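# Carry tube from window shelf bench to door rack

## Task

Pick up the tube from the shelved bench near the window and set it into one of the holes of the tube rack on the shelved bench near the door, pressed fully down. If the tube ever touches the floor, or the robot falls over or finishes leaning, the task is failed.

## Robot and tools

ROBOT. TidyBot++: a four-caster mobile base (0.54 m long, 0.50 m wide, 0.38 m tall) carrying one seven-joint arm with a two-finger gripper. The shoulder sits 0.12 m ahead of the base centre, 0.68 m up. Segments: upper arm 0.42 m, forearm 0.31 m, hand 0.31 m to the hand point. Cameras: base_camera and wrist_camera (the latter looks along the hand). The arm starts folded, hand pointing down, reaching at most 0.08 m past the base front with the elbow up to 1.15 m high. A downward-pointing hand can rise to roughly 0.94 m, and only near the base.

FRAMES. All positions are metres. Base frame: origin on the floor below the base centre, x ahead, y to the left, z up. hand_pose is reported in it: the point halfway between the finger pads; the hand's z axis runs along the fingers, and the fingers close along its y axis. Odometry frame = base frame at scene start; base_odometry counts wheel rotation only (slip looks like travel) and heading (rad, left positive, -3.142 to 3.142) drifts a few cm and degrees over many moves. base_tilt is in degrees, forward and right positive.

move. One action per call; every motion in it starts at once. Keys:
- base: an object with any of translate_m (metres, forward +, -2 to 2), strafe_m (metres, left +, -2 to 2), rotate_rad (radians, counter-clockwise from above +, -6.3 to 6.3). These are offsets from where the base last reported itself, along its axes at the start; combined translate and strafe make one straight drive.
- joints: absolute targets by name. joint_1_rad (any angle; positive turns the arm clockwise from above, opposite to rotate_rad), joint_2_rad (-2.249 to 2.249, shoulder, 0 = upper arm up, + leans forward), joint_3_rad (any angle), joint_4_rad (-2.579 to 2.579, elbow, 0 straight; with joint_3 at 3.14 negative bends forward), joint_5_rad (any angle), joint_6_rad (-2.099 to 2.099, wrist; with joint_3 at 3.14 and joint_5 at 0, negative bends hand forward), joint_7_rad (any angle; with the hand down, + is counter-clockwise from above, and at 1.57 the fingers open left-right), gripper_pos (0 open to 1 closed; pad gap about 85 x (1 - gripper_pos) mm). Any-angle joints go the short way; for big turns send steps under half a turn.
- target: a single list of seven numbers [x, y, z, qw, qx, qy, qz], an absolute hand pose in the base frame, metres plus unit quaternion. With target, joints may only hold gripper_pos.
- speeds: caps for this action only: translate_m or strafe_m 0.05 to 0.5 m/s (give just one of them for a combined drive), rotate_rad 0.1 to 1.57 rad/s, gripper_pos 0.234 to 0.993 per s. Defaults are the maxima.
- cameras: list of base_camera, wrist_camera or all; [] gives none. blocking: true (default) returns once everything rests; false returns in about half a second while motion continues, and a later move overrides only what it names.
An unknown key makes a call invalid; an out-of-range value gets it refused, and then the remaining motion calls of that reply are skipped, as they are after an uncommanded stop.

wait(seconds 0 to 10, cameras): lets time pass without new commands and returns state and images; wait(0) shows an unblocked move's progress under "earlier move". stop(cameras): brakes all running motions, which then read "stopped". zoom_image(camera, region [x0, y0, x1, y1] pixels, top-left origin, at most 504 x 504): enlarges part of that camera's newest image. finished_scene(scene): ends the current scene, given by its number; the result should be left in place without the robot.

RESULTS. "move" is done, or the worst status. base_status, joint_status, hand_status: moving, done, off_target (resting away from target, maybe still pushing), contact_stop or time_out (target dropped), not_followed (a check withheld it; may retry later), torque_fault, limit_stop_at_motor_heat. Tolerances for done: joint_1 0.039, joint_2 0.097, joint_3 and joint_4 0.061, joint_5 and joint_6 0.114, joint_7 0.096, gripper 0.03; the hand 10 mm and 2 degrees. Base "done" only means the wheels turned enough. hand_target is where the joint targets place the hand. motor_effort is percent of torque, with the peak in brackets. on_its_own lists uncommanded behaviour. Other lines: "joint command not followed" / "pose unreachable" with a cause, ARM HIT, MOTOR HOT, OVER-TEMPERATURE FAULT. Gripper off_target means an object halted the fingers; done at 1 means empty.

TECHNIQUE. Hand targets usually land within about 3 cm; fix by adding (wanted minus hand_pose) to the previous target. To hold still after a target, resend hand_target, not hand_pose. After joints moves, resend last command plus (wanted minus reading). Loads make the arm sag; never command a loaded joint to its current reading. When a held object touches down, hand_pose stops descending while commands go lower. Closed fingertips reach about 20 mm past the hand point and move about 13 mm outward while closing.

AVOID. Arm does not dodge furniture and keeps pushing when blocked; a snag above about 0.6 m while driving, stretched sideways swings, or big reaches over near furniture can tip the robot; back off or retract to recover. Low forward poses close to the base may ram the base (no check for that; self-collision is checked). Torque spikes above 104.5 N m (joints 1-4) or 51.3 N m (5-7) freeze the arm for 10 s. Holding loads stretched out heats motors. Do not drop the tube, release it while moving, slam, push hard, grip it hard while it still rests on something, or let it touch the floor.

Each tool is called after "Call:" as name([rows], argument=value, ...), one row to a line, values as JSON.

## Session

Call:
move()

Scene clock: 0.00 s.
base_odometry: x=+0.000 y=+0.000 heading=+0.000
base_tilt: forward=+0.0 right=+0.0
base_status: not commanded
joint_positions: joint_1_rad=+0.010 joint_2_rad=-0.325 joint_3_rad=+3.099 joint_4_rad=-2.538 joint_5_rad=+0.029 joint_6_rad=-0.866 joint_7_rad=+1.573 gripper_pos=+0.000
joint_status: not commanded
motor_effort: joint_1_rad=+1 joint_2_rad=-2 joint_3_rad=+0 joint_4_rad=+13 joint_5_rad=+0 joint_6_rad=+1 joint_7_rad=-1
hand_pose: x=+0.2553 y=-0.0028 z=+0.5815 quat_wxyz=(+0.018, +0.999, +0.026, +0.031) (m; base frame)
hand_target: x=+0.2546 y=-0.0029 z=+0.5811 quat_wxyz=(+0.018, +0.999, +0.026, +0.030) (m; base frame)
hand_status: not commanded
pictures: base_camera, wrist_camera
Images, in order (width x height): base_camera 644x364, wrist_camera 644x476.

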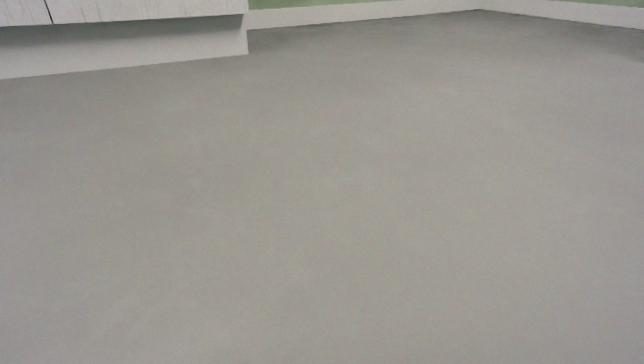

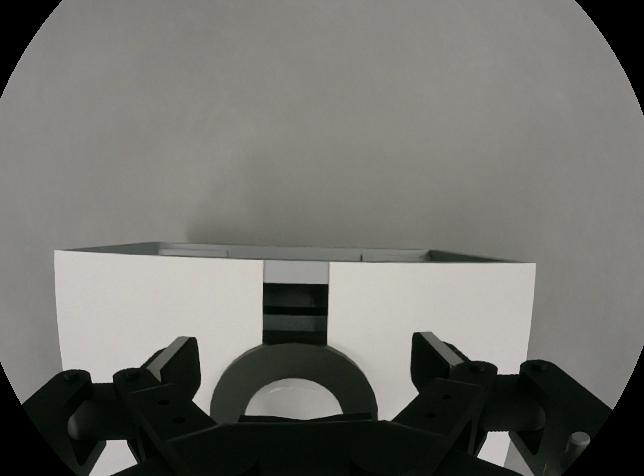

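Call:
move(joints={"joint_6_rad": 0.5})

Scene clock: 4.33 s.
move: done
base_odometry: x=+0.000 y=+0.000 heading=+0.000
base_tilt: forward=+0.0 right=+0.0
base_status: not commanded
joint_positions: joint_1_rad=+0.010 joint_2_rad=-0.325 joint_3_rad=+3.099 joint_4_rad=-2.536 joint_5_rad=+0.029 joint_6_rad=+0.435 joint_7_rad=+1.573 gripper_pos=+0.000
joint_status: all done
motor_effort: joint_1_rad=+0(1) joint_2_rad=-6(6) joint_3_rad=+0(1) joint_4_rad=+17(17) joint_5_rad=+0(1) joint_6_rad=+9(9) joint_7_rad=+1(1)
hand_pose: x=+0.5406 y=+0.0201 z=+0.8292 quat_wxyz=(+0.000, +0.775, +0.031, +0.631) (m; base frame)
hand_target: x=+0.5431 y=+0.0209 z=+0.8469 quat_wxyz=(-0.001, +0.756, +0.031, +0.654) (m; base frame)
hand_status: not commanded
pictures: base_camera, wrist_camera
Images, in order (width x height): base_camera 644x364, wrist_camera 644x476.

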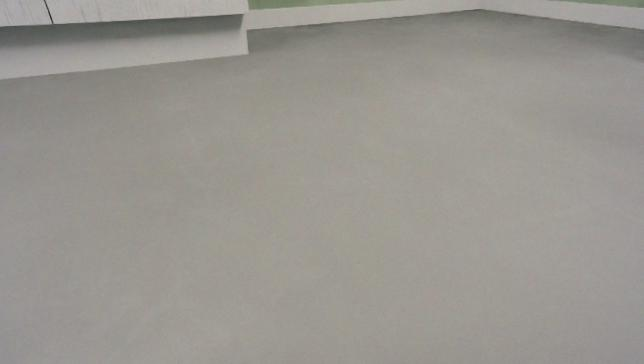

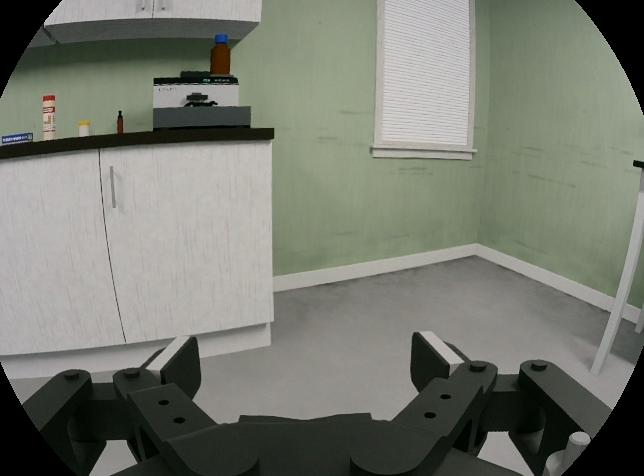

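Call:
move(base={"rotate_rad": -0.9}, cameras=["wrist_camera"])

Call:
move(base={"rotate_rad": -0.9}, cameras=["wrist_camera"])

Scene clock: 6.87 s.
move: done
base_odometry: x=+0.000 y=+0.000 heading=-0.899
base_tilt: forward=+0.0 right=+0.0
base_status: done
joint_positions: joint_1_rad=+0.010 joint_2_rad=-0.325 joint_3_rad=+3.099 joint_4_rad=-2.536 joint_5_rad=+0.029 joint_6_rad=+0.436 joint_7_rad=+1.573 gripper_pos=+0.000
joint_status: not commanded
motor_effort: joint_1_rad=+1(2) joint_2_rad=-6(7) joint_3_rad=+0(1) joint_4_rad=+17(17) joint_5_rad=+0(2) joint_6_rad=+9(9) joint_7_rad=+1(1)
hand_pose: x=+0.5406 y=+0.0201 z=+0.8294 quat_wxyz=(+0.000, +0.775, +0.031, +0.631) (m; base frame)
hand_target: x=+0.5431 y=+0.0209 z=+0.8469 quat_wxyz=(-0.001, +0.756, +0.031, +0.654) (m; base frame)
hand_status: not commanded
pictures: wrist_camera
Images, in order (width x height): wrist_camera 644x476.

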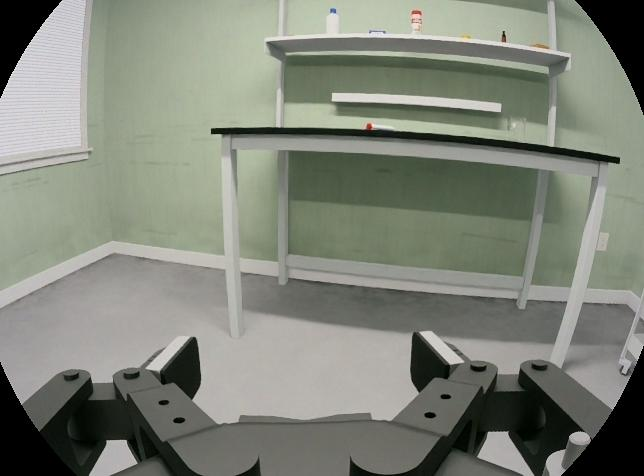

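Scene clock: 8.67 s.
move: done
base_odometry: x=+0.000 y=+0.000 heading=-1.799
base_tilt: forward=+0.0 right=-0.1
base_status: done
joint_positions: joint_1_rad=+0.010 joint_2_rad=-0.325 joint_3_rad=+3.099 joint_4_rad=-2.536 joint_5_rad=+0.029 joint_6_rad=+0.436 joint_7_rad=+1.573 gripper_pos=+0.000
joint_status: not commanded
motor_effort: joint_1_rad=+0(2) joint_2_rad=-6(7) joint_3_rad=+0(2) joint_4_rad=+16(17) joint_5_rad=+0(2) joint_6_rad=+9(9) joint_7_rad=+0(1)
hand_pose: x=+0.5406 y=+0.0200 z=+0.8295 quat_wxyz=(+0.000, +0.775, +0.031, +0.631) (m; base frame)
hand_target: x=+0.5431 y=+0.0209 z=+0.8469 quat_wxyz=(-0.001, +0.756, +0.031, +0.654) (m; base frame)
hand_status: not commanded
pictures: wrist_camera
Images, in order (width x height): wrist_camera 644x476.

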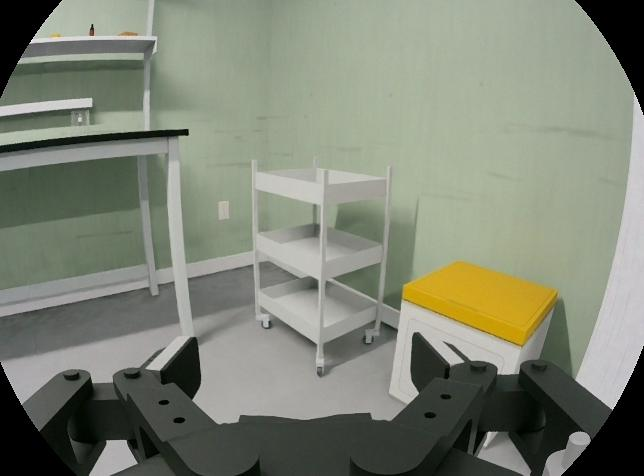

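Call:
move(base={"rotate_rad": -0.9}, cameras=["wrist_camera"])

Call:
move(base={"rotate_rad": -0.9}, cameras=["wrist_camera"])

Call:
move(base={"rotate_rad": -0.9}, cameras=["wrist_camera"])

Scene clock: 11.07 s.
move: done
base_odometry: x=+0.000 y=+0.000 heading=-2.698
base_tilt: forward=+0.0 right=-0.1
base_status: done
joint_positions: joint_1_rad=+0.010 joint_2_rad=-0.325 joint_3_rad=+3.099 joint_4_rad=-2.536 joint_5_rad=+0.029 joint_6_rad=+0.436 joint_7_rad=+1.573 gripper_pos=+0.000
joint_status: not commanded
motor_effort: joint_1_rad=+0(2) joint_2_rad=-6(7) joint_3_rad=+0(2) joint_4_rad=+17(17) joint_5_rad=+0(2) joint_6_rad=+9(9) joint_7_rad=+1(1)
hand_pose: x=+0.5406 y=+0.0200 z=+0.8295 quat_wxyz=(+0.000, +0.775, +0.031, +0.631) (m; base frame)
hand_target: x=+0.5431 y=+0.0209 z=+0.8469 quat_wxyz=(-0.001, +0.756, +0.031, +0.654) (m; base frame)
hand_status: not commanded
pictures: wrist_camera
Images, in order (width x height): wrist_camera 644x476.

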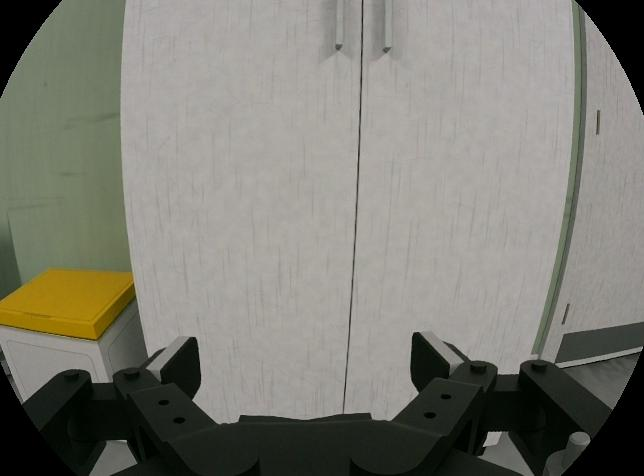

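Scene clock: 12.87 s.
move: done
base_odometry: x=+0.000 y=+0.000 heading=+2.686
base_tilt: forward=+0.0 right=+0.0
base_status: done
joint_positions: joint_1_rad=+0.010 joint_2_rad=-0.325 joint_3_rad=+3.099 joint_4_rad=-2.536 joint_5_rad=+0.029 joint_6_rad=+0.437 joint_7_rad=+1.573 gripper_pos=+0.000
joint_status: not commanded
motor_effort: joint_1_rad=+0(1) joint_2_rad=-6(7) joint_3_rad=+0(2) joint_4_rad=+17(17) joint_5_rad=+0(1) joint_6_rad=+9(9) joint_7_rad=+0(1)
hand_pose: x=+0.5407 y=+0.0200 z=+0.8296 quat_wxyz=(+0.000, +0.775, +0.031, +0.632) (m; base frame)
hand_target: x=+0.5431 y=+0.0209 z=+0.8469 quat_wxyz=(-0.001, +0.756, +0.031, +0.654) (m; base frame)
hand_status: not commanded
pictures: wrist_camera
Images, in order (width x height): wrist_camera 644x476.

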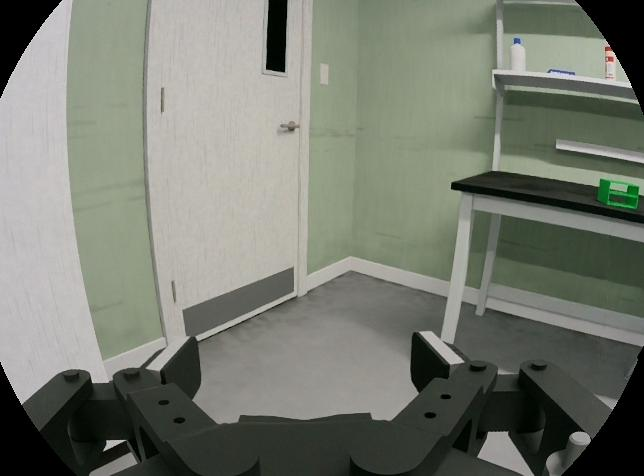

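Scene clock: 14.67 s.
move: done
base_odometry: x=+0.000 y=+0.000 heading=+1.786
base_tilt: forward=+0.0 right=-0.1
base_status: done
joint_positions: joint_1_rad=+0.010 joint_2_rad=-0.325 joint_3_rad=+3.099 joint_4_rad=-2.536 joint_5_rad=+0.029 joint_6_rad=+0.437 joint_7_rad=+1.573 gripper_pos=+0.000
joint_status: not commanded
motor_effort: joint_1_rad=+0(1) joint_2_rad=-6(7) joint_3_rad=+0(2) joint_4_rad=+16(17) joint_5_rad=+0(2) joint_6_rad=+9(9) joint_7_rad=+1(1)
hand_pose: x=+0.5407 y=+0.0200 z=+0.8296 quat_wxyz=(+0.000, +0.775, +0.031, +0.632) (m; base frame)
hand_target: x=+0.5431 y=+0.0209 z=+0.8469 quat_wxyz=(-0.001, +0.756, +0.031, +0.654) (m; base frame)
hand_status: not commanded
pictures: wrist_camera
Images, in order (width x height): wrist_camera 644x476.

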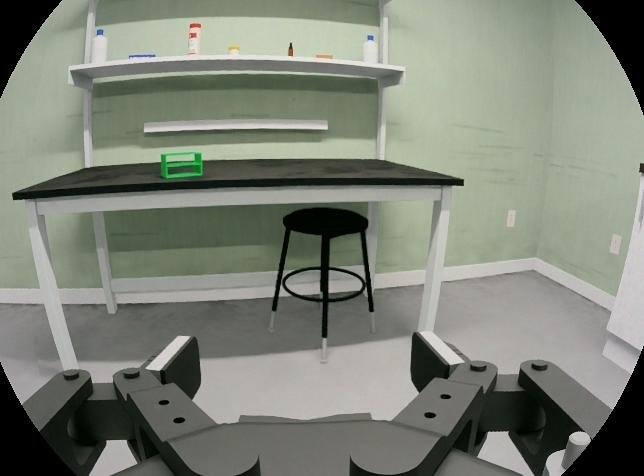

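Call:
zoom_image(camera="wrist_camera", region=[130, 130, 240, 200])

Scaled by 4.582.

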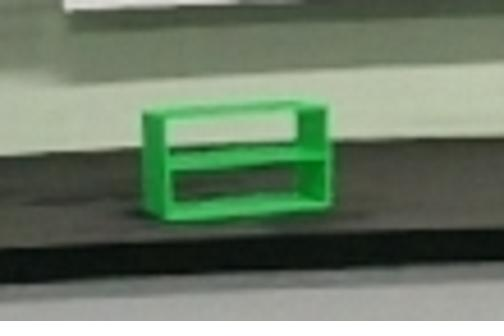

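Call:
move(joints={"joint_2_rad": -0.3, "joint_4_rad": -1.2, "joint_6_rad": -1.0}, cameras=["wrist_camera"])

Scene clock: 25.17 s.
move: done
base_odometry: x=+0.000 y=+0.000 heading=+1.786
base_tilt: forward=+0.0 right=-0.1
base_status: not commanded
joint_positions: joint_1_rad=+0.010 joint_2_rad=-0.316 joint_3_rad=+3.099 joint_4_rad=-1.210 joint_5_rad=+0.029 joint_6_rad=-0.951 joint_7_rad=+1.573 gripper_pos=+0.000
joint_status: all done
motor_effort: joint_1_rad=+0(1) joint_2_rad=-6(11) joint_3_rad=+0(1) joint_4_rad=+17(21) joint_5_rad=+0(1) joint_6_rad=+9(10) joint_7_rad=+0(1)
hand_pose: x=+0.5325 y=+0.0132 z=+1.1939 quat_wxyz=(+0.011, +0.797, +0.016, +0.604) (m; base frame)
hand_target: x=+0.5349 y=+0.0127 z=+1.1784 quat_wxyz=(+0.011, +0.813, +0.016, +0.582) (m; base frame)
hand_status: not commanded
pictures: wrist_camera
Images, in order (width x height): wrist_camera 644x476.

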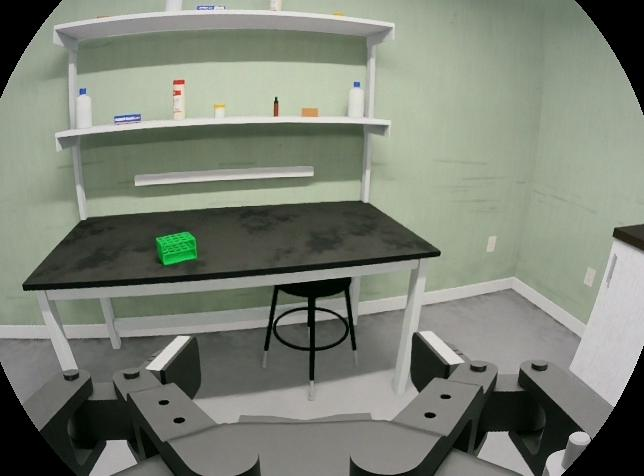

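Call:
zoom_image(camera="wrist_camera", region=[130, 210, 230, 280])

Scaled by 5.040.

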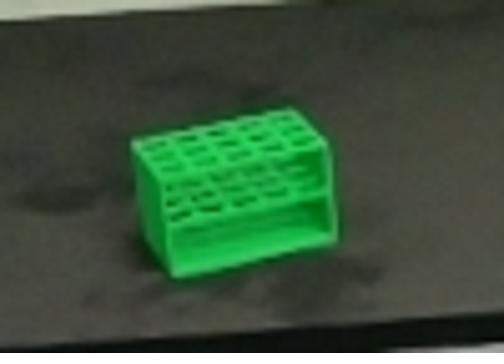

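Call:
move(base={"rotate_rad": -2.8}, cameras=["wrist_camera"])

Scene clock: 29.77 s.
move: done
base_odometry: x=+0.000 y=+0.000 heading=-1.013
base_tilt: forward=+0.0 right=+0.0
base_status: done
joint_positions: joint_1_rad=+0.010 joint_2_rad=-0.302 joint_3_rad=+3.099 joint_4_rad=-1.210 joint_5_rad=+0.029 joint_6_rad=-0.954 joint_7_rad=+1.573 gripper_pos=+0.000
joint_status: not commanded
motor_effort: joint_1_rad=+0(1) joint_2_rad=-7(10) joint_3_rad=-1(2) joint_4_rad=+17(18) joint_5_rad=+0(2) joint_6_rad=+9(9) joint_7_rad=+0(1)
hand_pose: x=+0.5393 y=+0.0131 z=+1.1874 quat_wxyz=(+0.011, +0.802, +0.016, +0.597) (m; base frame)
hand_target: x=+0.5349 y=+0.0127 z=+1.1784 quat_wxyz=(+0.011, +0.813, +0.016, +0.582) (m; base frame)
hand_status: not commanded
pictures: wrist_camera
Images, in order (width x height): wrist_camera 644x476.

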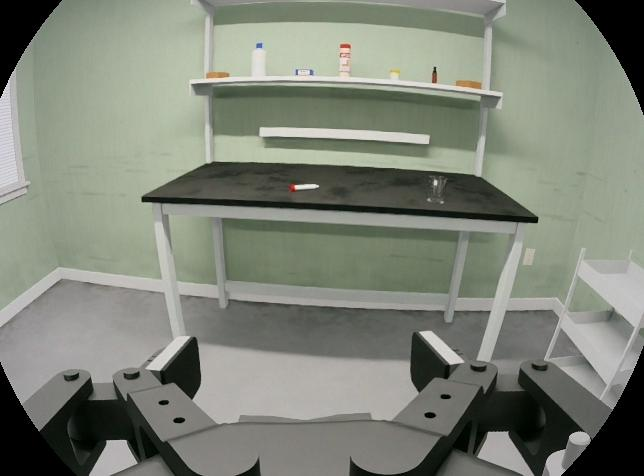

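Call:
zoom_image(camera="wrist_camera", region=[260, 165, 350, 215])

Scaled by 5.600.

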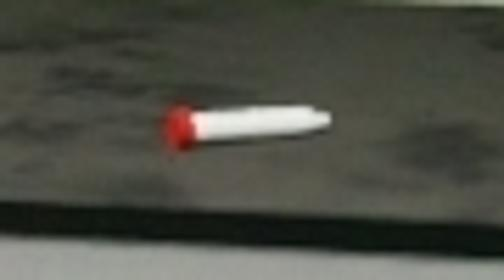

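Call:
move(base={"translate_m": 1.2, "rotate_rad": -0.07}, cameras=["wrist_camera"])

Scene clock: 45.13 s.
move: done
base_odometry: x=+0.635 y=-1.018 heading=-1.083
base_tilt: forward=+0.0 right=-0.1
base_status: done
joint_positions: joint_1_rad=+0.010 joint_2_rad=-0.296 joint_3_rad=+3.099 joint_4_rad=-1.208 joint_5_rad=+0.029 joint_6_rad=-0.956 joint_7_rad=+1.573 gripper_pos=+0.000
joint_status: not commanded
motor_effort: joint_1_rad=+0(1) joint_2_rad=-7(10) joint_3_rad=+0(2) joint_4_rad=+17(18) joint_5_rad=+0(2) joint_6_rad=+9(9) joint_7_rad=+0(1)
hand_pose: x=+0.5417 y=+0.0130 z=+1.1858 quat_wxyz=(+0.011, +0.803, +0.016, +0.595) (m; base frame)
hand_target: x=+0.5349 y=+0.0127 z=+1.1784 quat_wxyz=(+0.011, +0.813, +0.016, +0.582) (m; base frame)
hand_status: not commanded
pictures: wrist_camera
Images, in order (width x height): wrist_camera 644x476.

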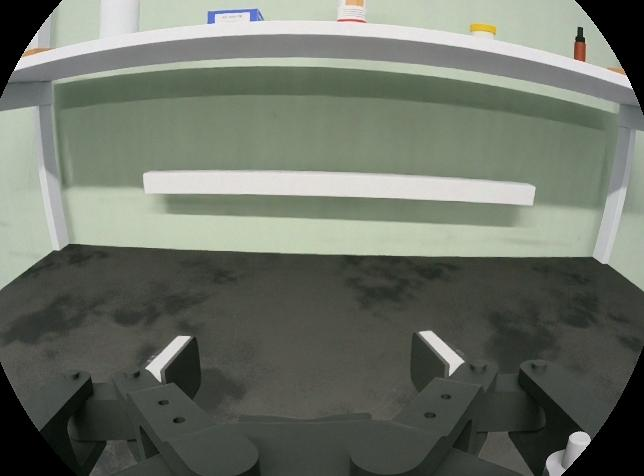

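Call:
move(joints={"joint_3_rad": 3.1416, "joint_5_rad": 0.0, "joint_1_rad": 0.0, "joint_6_rad": -1.9})

Scene clock: 48.07 s.
move: done
base_odometry: x=+0.635 y=-1.018 heading=-1.083
base_tilt: forward=+0.0 right=-0.1
base_status: not commanded
joint_positions: joint_1_rad=+0.010 joint_2_rad=-0.297 joint_3_rad=+3.118 joint_4_rad=-1.204 joint_5_rad=+0.029 joint_6_rad=-1.854 joint_7_rad=+1.573 gripper_pos=+0.000
joint_status: all done
motor_effort: joint_1_rad=+1(2) joint_2_rad=-4(7) joint_3_rad=+0(1) joint_4_rad=+14(17) joint_5_rad=+0(2) joint_6_rad=+3(9) joint_7_rad=+1(1)
hand_pose: x=+0.3589 y=-0.0022 z=+0.9888 quat_wxyz=(+0.015, +0.982, +0.001, +0.189) (m; base frame)
hand_target: x=+0.3452 y=+0.0013 z=+0.9859 quat_wxyz=(+0.000, +0.985, +0.001, +0.170) (m; base frame)
hand_status: not commanded
pictures: base_camera, wrist_camera
Images, in order (width x height): base_camera 644x364, wrist_camera 644x476.

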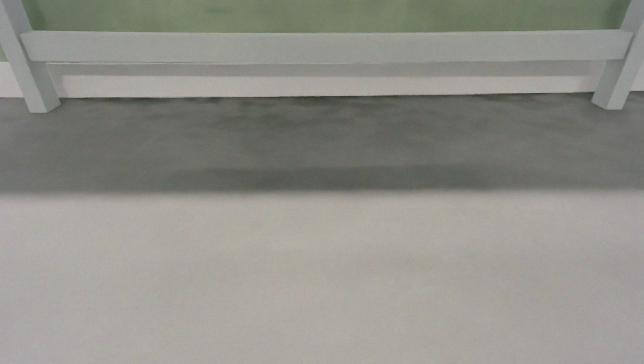

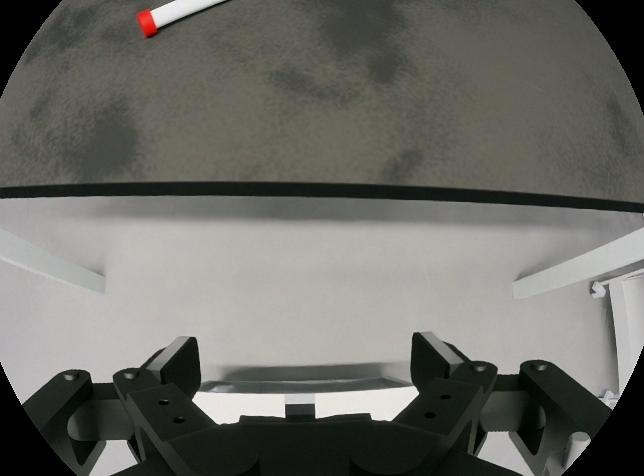

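Call:
move(base={"translate_m": 0.15, "strafe_m": 0.19, "rotate_rad": -0.02}, joints={"joint_1_rad": 0.0, "joint_2_rad": -0.1, "joint_3_rad": 3.1416, "joint_4_rad": -1.2, "joint_5_rad": 0.0, "joint_6_rad": -1.7}, cameras=["wrist_camera"])

Scene clock: 56.10 s.
move: done
base_odometry: x=+0.874 y=-1.062 heading=-1.103
base_tilt: forward=-0.1 right=-0.1
base_status: done
joint_positions: joint_1_rad=+0.008 joint_2_rad=-0.090 joint_3_rad=+3.124 joint_4_rad=-1.204 joint_5_rad=+0.029 joint_6_rad=-1.745 joint_7_rad=+1.573 gripper_pos=+0.000
joint_status: all done
motor_effort: joint_1_rad=+0(2) joint_2_rad=-12(17) joint_3_rad=+0(2) joint_4_rad=+15(16) joint_5_rad=+0(2) joint_6_rad=+3(5) joint_7_rad=+0(1)
hand_pose: x=+0.4500 y=-0.0040 z=+0.9408 quat_wxyz=(+0.014, +0.990, +0.001, +0.141) (m; base frame)
hand_target: x=+0.4614 y=+0.0013 z=+0.9498 quat_wxyz=(+0.000, +0.985, +0.001, +0.170) (m; base frame)
hand_status: not commanded
pictures: wrist_camera
Images, in order (width x height): wrist_camera 644x476.

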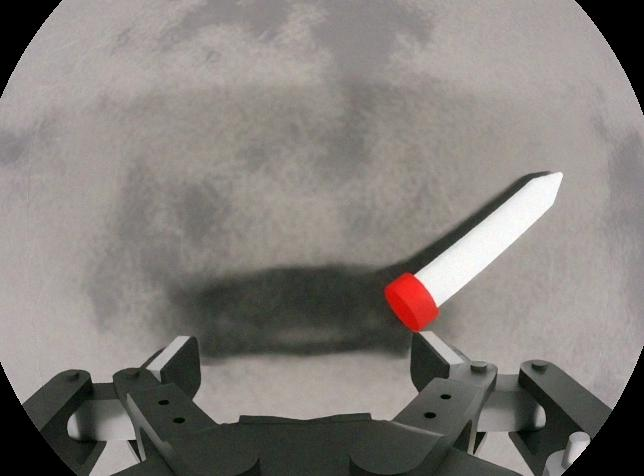

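Call:
zoom_image(camera="wrist_camera", region=[370, 150, 590, 350])

Scaled by 2.291.

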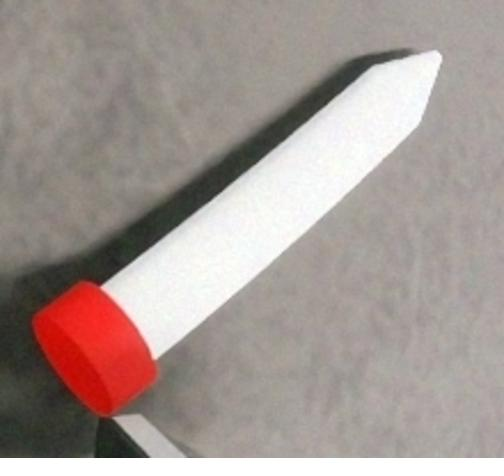

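Call:
move(base={"translate_m": 0.05, "strafe_m": -0.066}, joints={"joint_1_rad": 0.0, "joint_2_rad": -0.196, "joint_3_rad": 3.1416, "joint_4_rad": -1.092, "joint_5_rad": 0.0, "joint_6_rad": -1.704, "joint_7_rad": 3.77}, cameras=["wrist_camera"])

Scene clock: 72.20 s.
move: done
base_odometry: x=+0.837 y=-1.136 heading=-1.103
base_tilt: forward=+0.0 right=-0.1
base_status: done
joint_positions: joint_1_rad=+0.008 joint_2_rad=-0.179 joint_3_rad=+3.128 joint_4_rad=-1.103 joint_5_rad=+0.029 joint_6_rad=-1.745 joint_7_rad=+3.685 gripper_pos=+0.000
joint_status: all done
motor_effort: joint_1_rad=+0(2) joint_2_rad=-8(14) joint_3_rad=+0(2) joint_4_rad=+14(16) joint_5_rad=+1(2) joint_6_rad=+4(4) joint_7_rad=+1(1)
hand_pose: x=+0.4365 y=-0.0051 z=+1.0083 quat_wxyz=(+0.211, +0.480, +0.845, +0.103) (m; base frame)
hand_target: x=+0.4430 y=+0.0013 z=+1.0242 quat_wxyz=(+0.238, +0.437, +0.859, +0.121) (m; base frame)
hand_status: not commanded
pictures: wrist_camera
Images, in order (width x height): wrist_camera 644x476.

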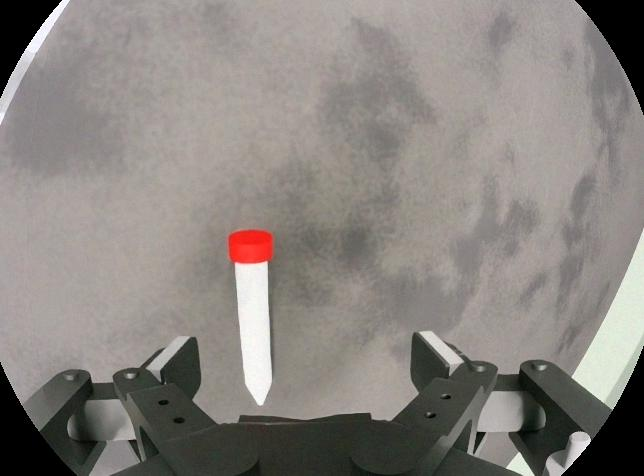

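Call:
move(joints={"joint_2_rad": 0.06, "joint_4_rad": -0.96, "joint_6_rad": -2.05, "joint_7_rad": 3.805}, cameras=["wrist_camera"])

Scene clock: 107.83 s.
move: done
base_odometry: x=+0.837 y=-1.136 heading=-1.103
base_tilt: forward=+0.0 right=-0.1
base_status: not commanded
joint_positions: joint_1_rad=+0.008 joint_2_rad=+0.058 joint_3_rad=+3.128 joint_4_rad=-0.972 joint_5_rad=+0.029 joint_6_rad=-2.002 joint_7_rad=+3.719 gripper_pos=+0.000
joint_status: all done
motor_effort: joint_1_rad=+0(1) joint_2_rad=-16(18) joint_3_rad=+0(1) joint_4_rad=+13(15) joint_5_rad=+0(1) joint_6_rad=+1(5) joint_7_rad=+0(1)
hand_pose: x=+0.4469 y=-0.0053 z=+0.9541 quat_wxyz=(+0.054, +0.479, +0.876, +0.015) (m; base frame)
hand_target: x=+0.4344 y=+0.0013 z=+0.9558 quat_wxyz=(+0.032, +0.438, +0.898, +0.016) (m; base frame)
hand_status: not commanded
pictures: wrist_camera
Images, in order (width x height): wrist_camera 644x476.

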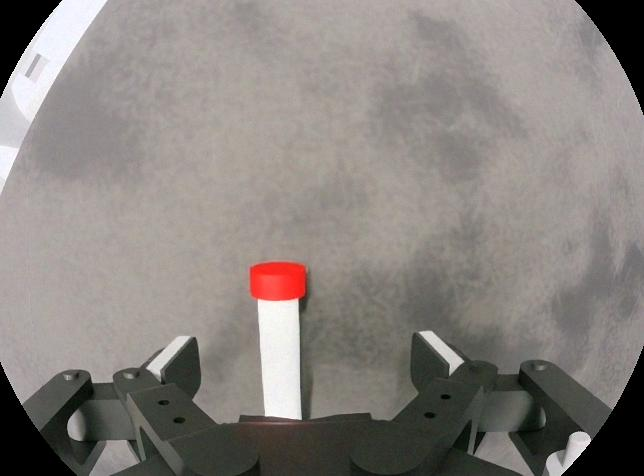

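Call:
zoom_image(camera="wrist_camera", region=[120, 240, 480, 476])

Scaled by 1.400.

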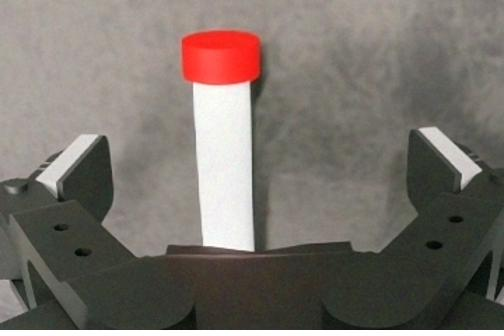

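Call:
move(base={"translate_m": -0.008, "strafe_m": -0.0055}, joints={"joint_2_rad": 0.088, "joint_4_rad": -0.99, "joint_6_rad": -2.06, "joint_7_rad": 3.805}, cameras=["wrist_camera"])

Scene clock: 117.60 s.
move: done
base_odometry: x=+0.829 y=-1.132 heading=-1.103
base_tilt: forward=+0.0 right=+0.0
base_status: done
joint_positions: joint_1_rad=+0.007 joint_2_rad=+0.071 joint_3_rad=+3.128 joint_4_rad=-0.983 joint_5_rad=+0.029 joint_6_rad=-2.016 joint_7_rad=+3.720 gripper_pos=+0.000
joint_status: all done
motor_effort: joint_1_rad=+0(1) joint_2_rad=-16(18) joint_3_rad=+0(2) joint_4_rad=+14(14) joint_5_rad=+0(1) joint_6_rad=+1(1) joint_7_rad=+0(1)
hand_pose: x=+0.4441 y=-0.0052 z=+0.9467 quat_wxyz=(+0.038, +0.479, +0.877, +0.006) (m; base frame)
hand_target: x=+0.4340 y=+0.0013 z=+0.9384 quat_wxyz=(+0.002, +0.438, +0.899, +0.001) (m; base frame)
hand_status: not commanded
pictures: wrist_camera
Images, in order (width x height): wrist_camera 644x476.

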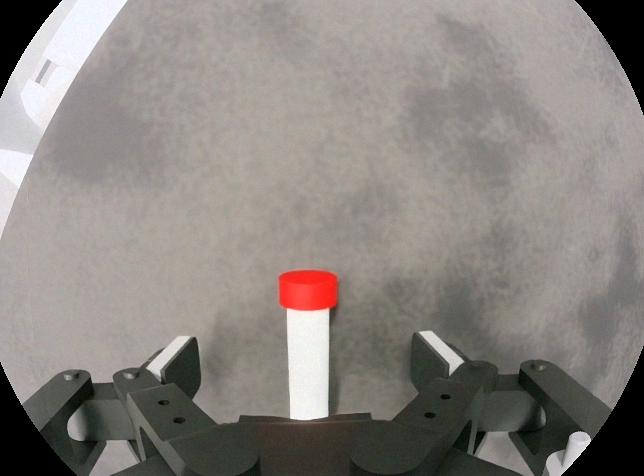

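Call:
move(joints={"joint_2_rad": 0.078, "joint_4_rad": -1.04, "joint_6_rad": -2.03}, cameras=["wrist_camera"])

Scene clock: 120.50 s.
move: done
base_odometry: x=+0.829 y=-1.132 heading=-1.103
base_tilt: forward=+0.0 right=+0.0
base_status: not commanded
joint_positions: joint_1_rad=+0.007 joint_2_rad=+0.071 joint_3_rad=+3.128 joint_4_rad=-1.025 joint_5_rad=+0.029 joint_6_rad=-2.016 joint_7_rad=+3.720 gripper_pos=+0.000
joint_status: all done
motor_effort: joint_1_rad=-1(1) joint_2_rad=-16(17) joint_3_rad=+0(1) joint_4_rad=+13(14) joint_5_rad=+0(1) joint_6_rad=+0(1) joint_7_rad=+1(1)
hand_pose: x=+0.4373 y=-0.0052 z=+0.9342 quat_wxyz=(+0.019, +0.479, +0.878, -0.004) (m; base frame)
hand_target: x=+0.4325 y=+0.0013 z=+0.9275 quat_wxyz=(-0.003, +0.438, +0.899, -0.001) (m; base frame)
hand_status: not commanded
pictures: wrist_camera
Images, in order (width x height): wrist_camera 644x476.

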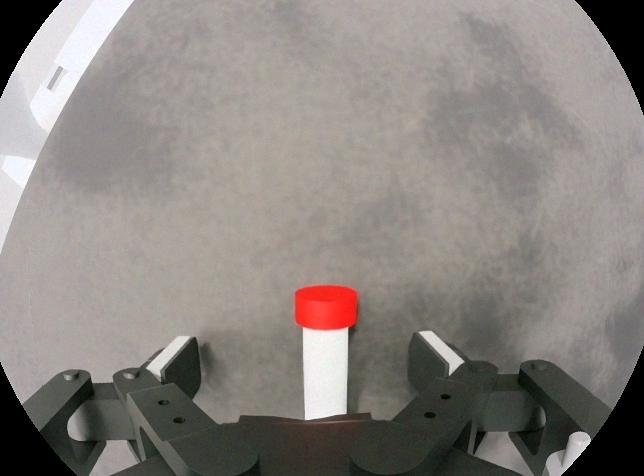

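Call:
move(base={"strafe_m": 0.004}, joints={"joint_2_rad": 0.105}, cameras=["wrist_camera"])

Scene clock: 123.10 s.
move: done
base_odometry: x=+0.833 y=-1.130 heading=-1.103
base_tilt: forward=+0.0 right=+0.0
base_status: done
joint_positions: joint_1_rad=+0.007 joint_2_rad=+0.091 joint_3_rad=+3.128 joint_4_rad=-1.025 joint_5_rad=+0.029 joint_6_rad=-2.016 joint_7_rad=+3.720 gripper_pos=+0.000
joint_status: all done
motor_effort: joint_1_rad=+0(2) joint_2_rad=-16(18) joint_3_rad=-1(2) joint_4_rad=+14(14) joint_5_rad=+1(2) joint_6_rad=+0(1) joint_7_rad=+0(1)
hand_pose: x=+0.4423 y=-0.0051 z=+0.9278 quat_wxyz=(+0.010, +0.479, +0.878, -0.009) (m; base frame)
hand_target: x=+0.4390 y=+0.0013 z=+0.9190 quat_wxyz=(-0.015, +0.438, +0.899, -0.007) (m; base frame)
hand_status: not commanded
pictures: wrist_camera
Images, in order (width x height): wrist_camera 644x476.

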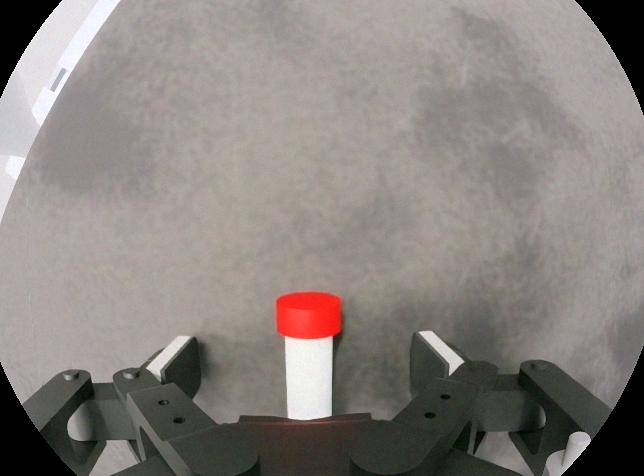

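Call:
move(base={"translate_m": 0.004, "strafe_m": -0.007}, joints={"joint_2_rad": 0.1, "joint_4_rad": -1.079, "joint_6_rad": -2.0}, cameras=["wrist_camera"])

Scene clock: 124.83 s.
move: done
base_odometry: x=+0.828 y=-1.137 heading=-1.103
base_tilt: forward=+0.0 right=-0.1
base_status: done
joint_positions: joint_1_rad=+0.006 joint_2_rad=+0.087 joint_3_rad=+3.128 joint_4_rad=-1.038 joint_5_rad=+0.028 joint_6_rad=-2.011 joint_7_rad=+3.721 gripper_pos=+0.000
joint_status: all done
motor_effort: joint_1_rad=+0(2) joint_2_rad=-13(17) joint_3_rad=-1(2) joint_4_rad=+9(15) joint_5_rad=+0(2) joint_6_rad=-2(2) joint_7_rad=+0(1)
hand_pose: x=+0.4407 y=-0.0046 z=+0.9253 quat_wxyz=(+0.008, +0.478, +0.878, -0.009) (m; base frame)
hand_target: x=+0.4399 y=+0.0013 z=+0.9094 quat_wxyz=(-0.017, +0.438, +0.899, -0.008) (m; base frame)
hand_status: not commanded
pictures: wrist_camera
Images, in order (width x height): wrist_camera 644x476.

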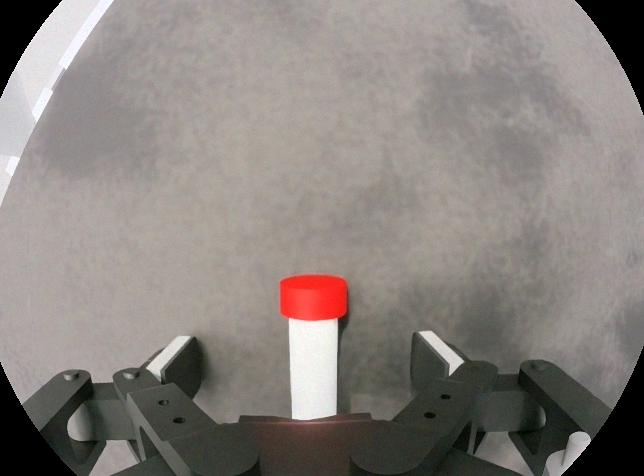

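Call:
move(joints={"joint_2_rad": 0.105, "joint_4_rad": -0.972, "joint_6_rad": -2.07}, cameras=[])

Call:
move(joints={"gripper_pos": 0.7}, cameras=["wrist_camera"])

Scene clock: 128.33 s.
move: done
base_odometry: x=+0.828 y=-1.137 heading=-1.103
base_tilt: forward=+0.0 right=+0.0
base_status: not commanded
joint_positions: joint_1_rad=+0.006 joint_2_rad=+0.098 joint_3_rad=+3.128 joint_4_rad=-0.981 joint_5_rad=+0.028 joint_6_rad=-2.034 joint_7_rad=+3.721 gripper_pos=+0.000
joint_status: all done
motor_effort: joint_1_rad=+0(1) joint_2_rad=-17(18) joint_3_rad=-1(1) joint_4_rad=+13(14) joint_5_rad=+0(1) joint_6_rad=+0(2) joint_7_rad=+0(1)
hand_pose: x=+0.4460 y=-0.0045 z=+0.9379 quat_wxyz=(+0.018, +0.478, +0.878, -0.004) (m; base frame)
hand_target: x=+0.4382 y=+0.0013 z=+0.9380 quat_wxyz=(-0.002, +0.438, +0.899, -0.001) (m; base frame)
hand_status: not commanded
pictures: none
No camera images: "cameras" was empty.

Scene clock: 129.47 s.
move: done
base_odometry: x=+0.828 y=-1.137 heading=-1.103
base_tilt: forward=+0.0 right=+0.0
base_status: not commanded
joint_positions: joint_1_rad=+0.006 joint_2_rad=+0.098 joint_3_rad=+3.128 joint_4_rad=-0.981 joint_5_rad=+0.028 joint_6_rad=-2.034 joint_7_rad=+3.721 gripper_pos=+0.698
joint_status: all done
motor_effort: joint_1_rad=+0(1) joint_2_rad=-17(17) joint_3_rad=-1(1) joint_4_rad=+13(14) joint_5_rad=+0(1) joint_6_rad=+1(1) joint_7_rad=+0(2)
hand_pose: x=+0.4460 y=-0.0045 z=+0.9379 quat_wxyz=(+0.018, +0.478, +0.878, -0.004) (m; base frame)
hand_target: x=+0.4382 y=+0.0013 z=+0.9380 quat_wxyz=(-0.002, +0.438, +0.899, -0.001) (m; base frame)
hand_status: not commanded
pictures: wrist_camera
Images, in order (width x height): wrist_camera 644x476.

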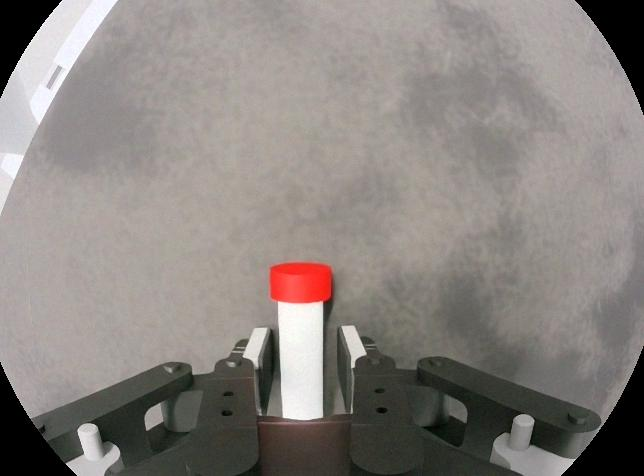

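Call:
move(base={"translate_m": -0.0035, "strafe_m": 0.0055}, cameras=["wrist_camera"])

Scene clock: 131.60 s.
move: done
base_odometry: x=+0.831 y=-1.131 heading=-1.103
base_tilt: forward=+0.0 right=-0.1
base_status: done
joint_positions: joint_1_rad=+0.005 joint_2_rad=+0.098 joint_3_rad=+3.129 joint_4_rad=-0.981 joint_5_rad=+0.028 joint_6_rad=-2.034 joint_7_rad=+3.721 gripper_pos=+0.698
joint_status: not commanded
motor_effort: joint_1_rad=+0(3) joint_2_rad=-17(20) joint_3_rad=+0(3) joint_4_rad=+13(14) joint_5_rad=+0(1) joint_6_rad=+0(1) joint_7_rad=+1(1)
hand_pose: x=+0.4461 y=-0.0042 z=+0.9378 quat_wxyz=(+0.018, +0.478, +0.878, -0.004) (m; base frame)
hand_target: x=+0.4382 y=+0.0013 z=+0.9380 quat_wxyz=(-0.002, +0.438, +0.899, -0.001) (m; base frame)
hand_status: not commanded
pictures: wrist_camera
Images, in order (width x height): wrist_camera 644x476.

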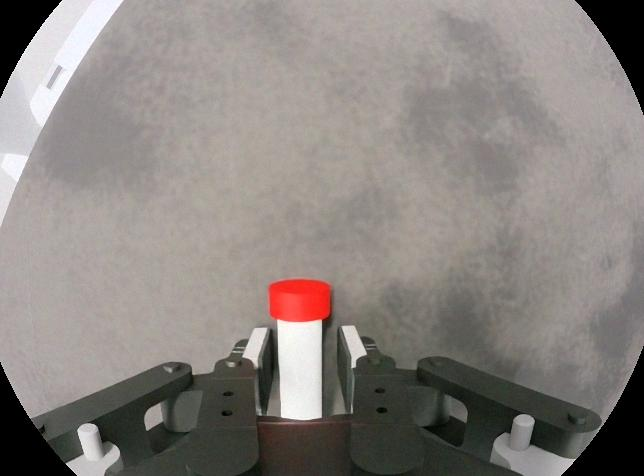

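Call:
move(joints={"gripper_pos": 0.77}, speeds={"gripper_pos": 0.3}, cameras=[])

Call:
move(joints={"gripper_pos": 0.79}, speeds={"gripper_pos": 0.234}, cameras=[])

Call:
move(joints={"gripper_pos": 0.8}, speeds={"gripper_pos": 0.234}, cameras=["wrist_camera"])

Scene clock: 133.13 s.
move: done
base_odometry: x=+0.831 y=-1.131 heading=-1.103
base_tilt: forward=+0.0 right=+0.0
base_status: not commanded
joint_positions: joint_1_rad=+0.005 joint_2_rad=+0.098 joint_3_rad=+3.129 joint_4_rad=-0.981 joint_5_rad=+0.028 joint_6_rad=-2.034 joint_7_rad=+3.721 gripper_pos=+0.770
joint_status: all done
motor_effort: joint_1_rad=+0(1) joint_2_rad=-16(17) joint_3_rad=-1(1) joint_4_rad=+14(14) joint_5_rad=+1(1) joint_6_rad=+0(0) joint_7_rad=-1(1)
hand_pose: x=+0.4462 y=-0.0042 z=+0.9379 quat_wxyz=(+0.018, +0.478, +0.878, -0.004) (m; base frame)
hand_target: x=+0.4382 y=+0.0013 z=+0.9380 quat_wxyz=(-0.002, +0.438, +0.899, -0.001) (m; base frame)
hand_status: not commanded
pictures: none
No camera images: "cameras" was empty.

Scene clock: 133.53 s.
move: done
base_odometry: x=+0.831 y=-1.131 heading=-1.103
base_tilt: forward=+0.0 right=+0.0
base_status: not commanded
joint_positions: joint_1_rad=+0.005 joint_2_rad=+0.098 joint_3_rad=+3.129 joint_4_rad=-0.981 joint_5_rad=+0.028 joint_6_rad=-2.034 joint_7_rad=+3.721 gripper_pos=+0.790
joint_status: all done
motor_effort: joint_1_rad=+0(1) joint_2_rad=-16(17) joint_3_rad=-1(1) joint_4_rad=+13(14) joint_5_rad=+0(1) joint_6_rad=+0(1) joint_7_rad=+1(1)
hand_pose: x=+0.4462 y=-0.0042 z=+0.9379 quat_wxyz=(+0.018, +0.478, +0.878, -0.004) (m; base frame)
hand_target: x=+0.4382 y=+0.0013 z=+0.9380 quat_wxyz=(-0.002, +0.438, +0.899, -0.001) (m; base frame)
hand_status: not commanded
pictures: none
No camera images: "cameras" was empty.

Scene clock: 133.87 s.
move: done
base_odometry: x=+0.831 y=-1.131 heading=-1.103
base_tilt: forward=+0.0 right=+0.0
base_status: not commanded
joint_positions: joint_1_rad=+0.005 joint_2_rad=+0.098 joint_3_rad=+3.129 joint_4_rad=-0.981 joint_5_rad=+0.028 joint_6_rad=-2.034 joint_7_rad=+3.721 gripper_pos=+0.798
joint_status: all done
motor_effort: joint_1_rad=+0(1) joint_2_rad=-17(17) joint_3_rad=-1(1) joint_4_rad=+13(13) joint_5_rad=+0(1) joint_6_rad=+0(0) joint_7_rad=+0(1)
hand_pose: x=+0.4462 y=-0.0042 z=+0.9379 quat_wxyz=(+0.018, +0.478, +0.878, -0.004) (m; base frame)
hand_target: x=+0.4382 y=+0.0013 z=+0.9380 quat_wxyz=(-0.002, +0.438, +0.899, -0.001) (m; base frame)
hand_status: not commanded
pictures: wrist_camera
Images, in order (width x height): wrist_camera 644x476.

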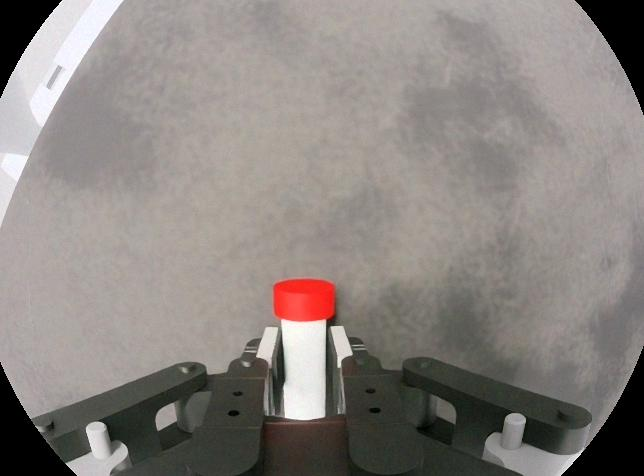

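Call:
move(joints={"gripper_pos": 0.815}, speeds={"gripper_pos": 0.234}, cameras=[])

Call:
move(joints={"gripper_pos": 0.83}, speeds={"gripper_pos": 0.234}, cameras=["wrist_camera"])

Scene clock: 134.83 s.
move: done
base_odometry: x=+0.831 y=-1.131 heading=-1.103
base_tilt: forward=+0.0 right=-0.1
base_status: not commanded
joint_positions: joint_1_rad=+0.005 joint_2_rad=+0.098 joint_3_rad=+3.129 joint_4_rad=-0.980 joint_5_rad=+0.028 joint_6_rad=-2.034 joint_7_rad=+3.721 gripper_pos=+0.814
joint_status: all done
motor_effort: joint_1_rad=+0(1) joint_2_rad=-17(17) joint_3_rad=+0(1) joint_4_rad=+13(14) joint_5_rad=-1(1) joint_6_rad=+0(0) joint_7_rad=+0(1)
hand_pose: x=+0.4463 y=-0.0042 z=+0.9380 quat_wxyz=(+0.018, +0.478, +0.878, -0.004) (m; base frame)
hand_target: x=+0.4382 y=+0.0013 z=+0.9380 quat_wxyz=(-0.002, +0.438, +0.899, -0.001) (m; base frame)
hand_status: not commanded
pictures: none
No camera images: "cameras" was empty.

Scene clock: 135.17 s.
move: done
base_odometry: x=+0.831 y=-1.131 heading=-1.103
base_tilt: forward=+0.0 right=+0.0
base_status: not commanded
joint_positions: joint_1_rad=+0.005 joint_2_rad=+0.098 joint_3_rad=+3.129 joint_4_rad=-0.980 joint_5_rad=+0.028 joint_6_rad=-2.034 joint_7_rad=+3.721 gripper_pos=+0.821
joint_status: all done
motor_effort: joint_1_rad=+0(1) joint_2_rad=-16(17) joint_3_rad=+0(1) joint_4_rad=+13(13) joint_5_rad=+0(1) joint_6_rad=+0(0) joint_7_rad=+1(1)
hand_pose: x=+0.4463 y=-0.0042 z=+0.9380 quat_wxyz=(+0.019, +0.478, +0.878, -0.004) (m; base frame)
hand_target: x=+0.4382 y=+0.0013 z=+0.9380 quat_wxyz=(-0.002, +0.438, +0.899, -0.001) (m; base frame)
hand_status: not commanded
pictures: wrist_camera
Images, in order (width x height): wrist_camera 644x476.

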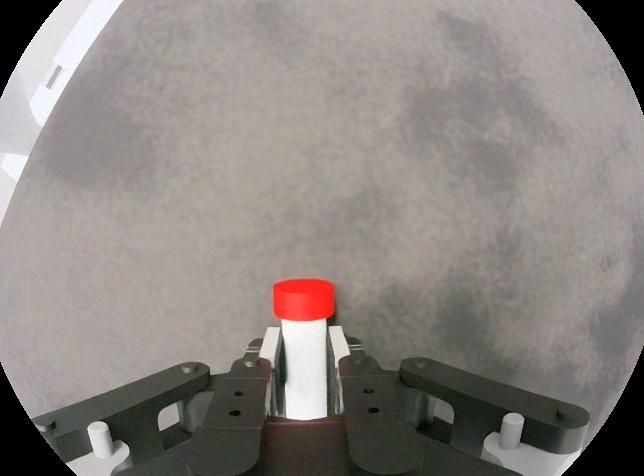

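Call:
move(joints={"joint_2_rad": -0.05}, cameras=["wrist_camera"])

Scene clock: 138.33 s.
move: done
base_odometry: x=+0.831 y=-1.131 heading=-1.103
base_tilt: forward=+0.0 right=-0.1
base_status: not commanded
joint_positions: joint_1_rad=+0.005 joint_2_rad=-0.048 joint_3_rad=+3.129 joint_4_rad=-0.978 joint_5_rad=+0.028 joint_6_rad=-2.034 joint_7_rad=+3.721 gripper_pos=+0.827
joint_status: all done
motor_effort: joint_1_rad=+0(1) joint_2_rad=-11(19) joint_3_rad=-1(1) joint_4_rad=+13(14) joint_5_rad=+0(1) joint_6_rad=+2(2) joint_7_rad=+0(1)
hand_pose: x=+0.4056 y=-0.0040 z=+0.9838 quat_wxyz=(+0.084, +0.477, +0.875, +0.032) (m; base frame)
hand_target: x=+0.3948 y=+0.0013 z=+0.9842 quat_wxyz=(+0.067, +0.437, +0.896, +0.033) (m; base frame)
hand_status: not commanded
pictures: wrist_camera
Images, in order (width x height): wrist_camera 644x476.

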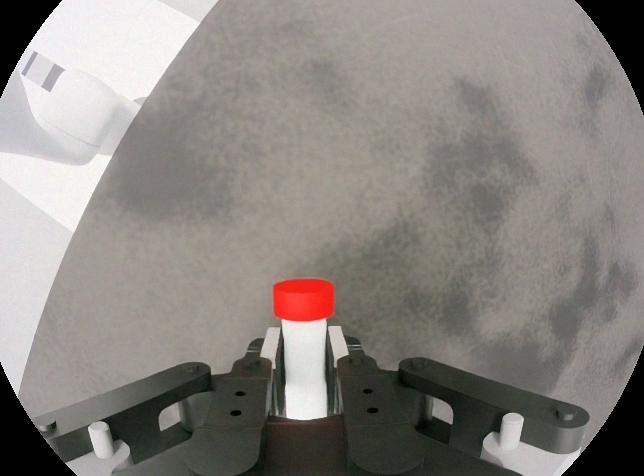

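Call:
move(joints={"gripper_pos": 0.86}, speeds={"gripper_pos": 0.234}, cameras=[])

Scene clock: 139.30 s.
move: done
base_odometry: x=+0.831 y=-1.131 heading=-1.103
base_tilt: forward=-0.1 right=-0.1
base_status: not commanded
joint_positions: joint_1_rad=+0.005 joint_2_rad=-0.048 joint_3_rad=+3.129 joint_4_rad=-0.978 joint_5_rad=+0.028 joint_6_rad=-2.034 joint_7_rad=+3.721 gripper_pos=+0.835
joint_status: all done
motor_effort: joint_1_rad=+1(1) joint_2_rad=-12(12) joint_3_rad=+0(1) joint_4_rad=+13(14) joint_5_rad=+0(1) joint_6_rad=+1(2) joint_7_rad=+0(1)
hand_pose: x=+0.4056 y=-0.0040 z=+0.9838 quat_wxyz=(+0.084, +0.477, +0.875, +0.032) (m; base frame)
hand_target: x=+0.3948 y=+0.0013 z=+0.9842 quat_wxyz=(+0.067, +0.437, +0.896, +0.033) (m; base frame)
hand_status: not commanded
pictures: none
No camera images: "cameras" was empty.

Call:
move(base={"translate_m": -0.5}, joints={"joint_2_rad": -0.3, "joint_6_rad": -0.9, "joint_7_rad": 1.571}, cameras=["wrist_camera"])

Scene clock: 150.80 s.
move: done
base_odometry: x=+0.606 y=-0.685 heading=-1.102
base_tilt: forward=+0.0 right=-0.1
base_status: done
joint_positions: joint_1_rad=+0.005 joint_2_rad=-0.297 joint_3_rad=+3.129 joint_4_rad=-0.974 joint_5_rad=+0.028 joint_6_rad=-0.966 joint_7_rad=+1.656 gripper_pos=+0.835
joint_status: all done
motor_effort: joint_1_rad=+0(1) joint_2_rad=-5(16) joint_3_rad=+0(1) joint_4_rad=+14(15) joint_5_rad=+0(1) joint_6_rad=+9(9) joint_7_rad=+1(1)
hand_pose: x=+0.5033 y=-0.0006 z=+1.3065 quat_wxyz=(+0.042, +0.732, +0.033, +0.680) (m; base frame)
hand_target: x=+0.5017 y=+0.0013 z=+1.3294 quat_wxyz=(+0.000, +0.708, +0.000, +0.707) (m; base frame)
hand_status: not commanded
pictures: wrist_camera
Images, in order (width x height): wrist_camera 644x476.

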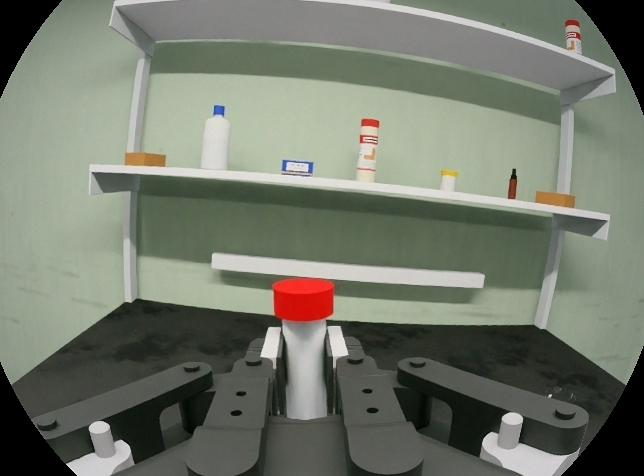

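Call:
move(base={"translate_m": -1.6127, "strafe_m": -0.2905, "rotate_rad": 3.14}, joints={"joint_2_rad": -0.3, "joint_4_rad": -1.2, "joint_6_rad": -1.37}, cameras=["wrist_camera"])

Scene clock: 158.70 s.
move: done
base_odometry: x=-0.382 y=+0.623 heading=+2.038
base_tilt: forward=+0.0 right=-0.1
base_status: done
joint_positions: joint_1_rad=+0.005 joint_2_rad=-0.291 joint_3_rad=+3.129 joint_4_rad=-1.185 joint_5_rad=+0.028 joint_6_rad=-1.326 joint_7_rad=+1.656 gripper_pos=+0.835
joint_status: all done
motor_effort: joint_1_rad=+1(2) joint_2_rad=-6(11) joint_3_rad=+0(2) joint_4_rad=+15(18) joint_5_rad=+0(1) joint_6_rad=+7(9) joint_7_rad=+0(1)
hand_pose: x=+0.4910 y=-0.0030 z=+1.0937 quat_wxyz=(+0.033, +0.895, +0.039, +0.444) (m; base frame)
hand_target: x=+0.4791 y=+0.0013 z=+1.0788 quat_wxyz=(+0.000, +0.907, +0.000, +0.422) (m; base frame)
hand_status: not commanded
pictures: wrist_camera
Images, in order (width x height): wrist_camera 644x476.

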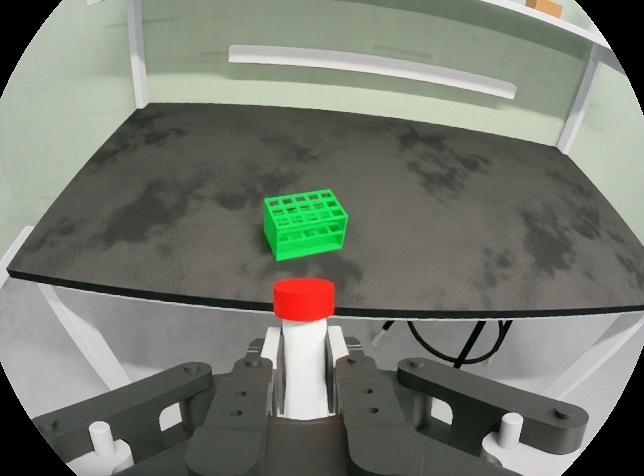

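Call:
zoom_image(camera="wrist_camera", region=[240, 170, 370, 280])

Scaled by 3.877.

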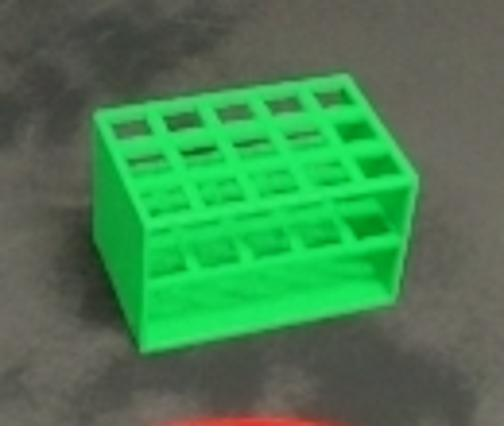

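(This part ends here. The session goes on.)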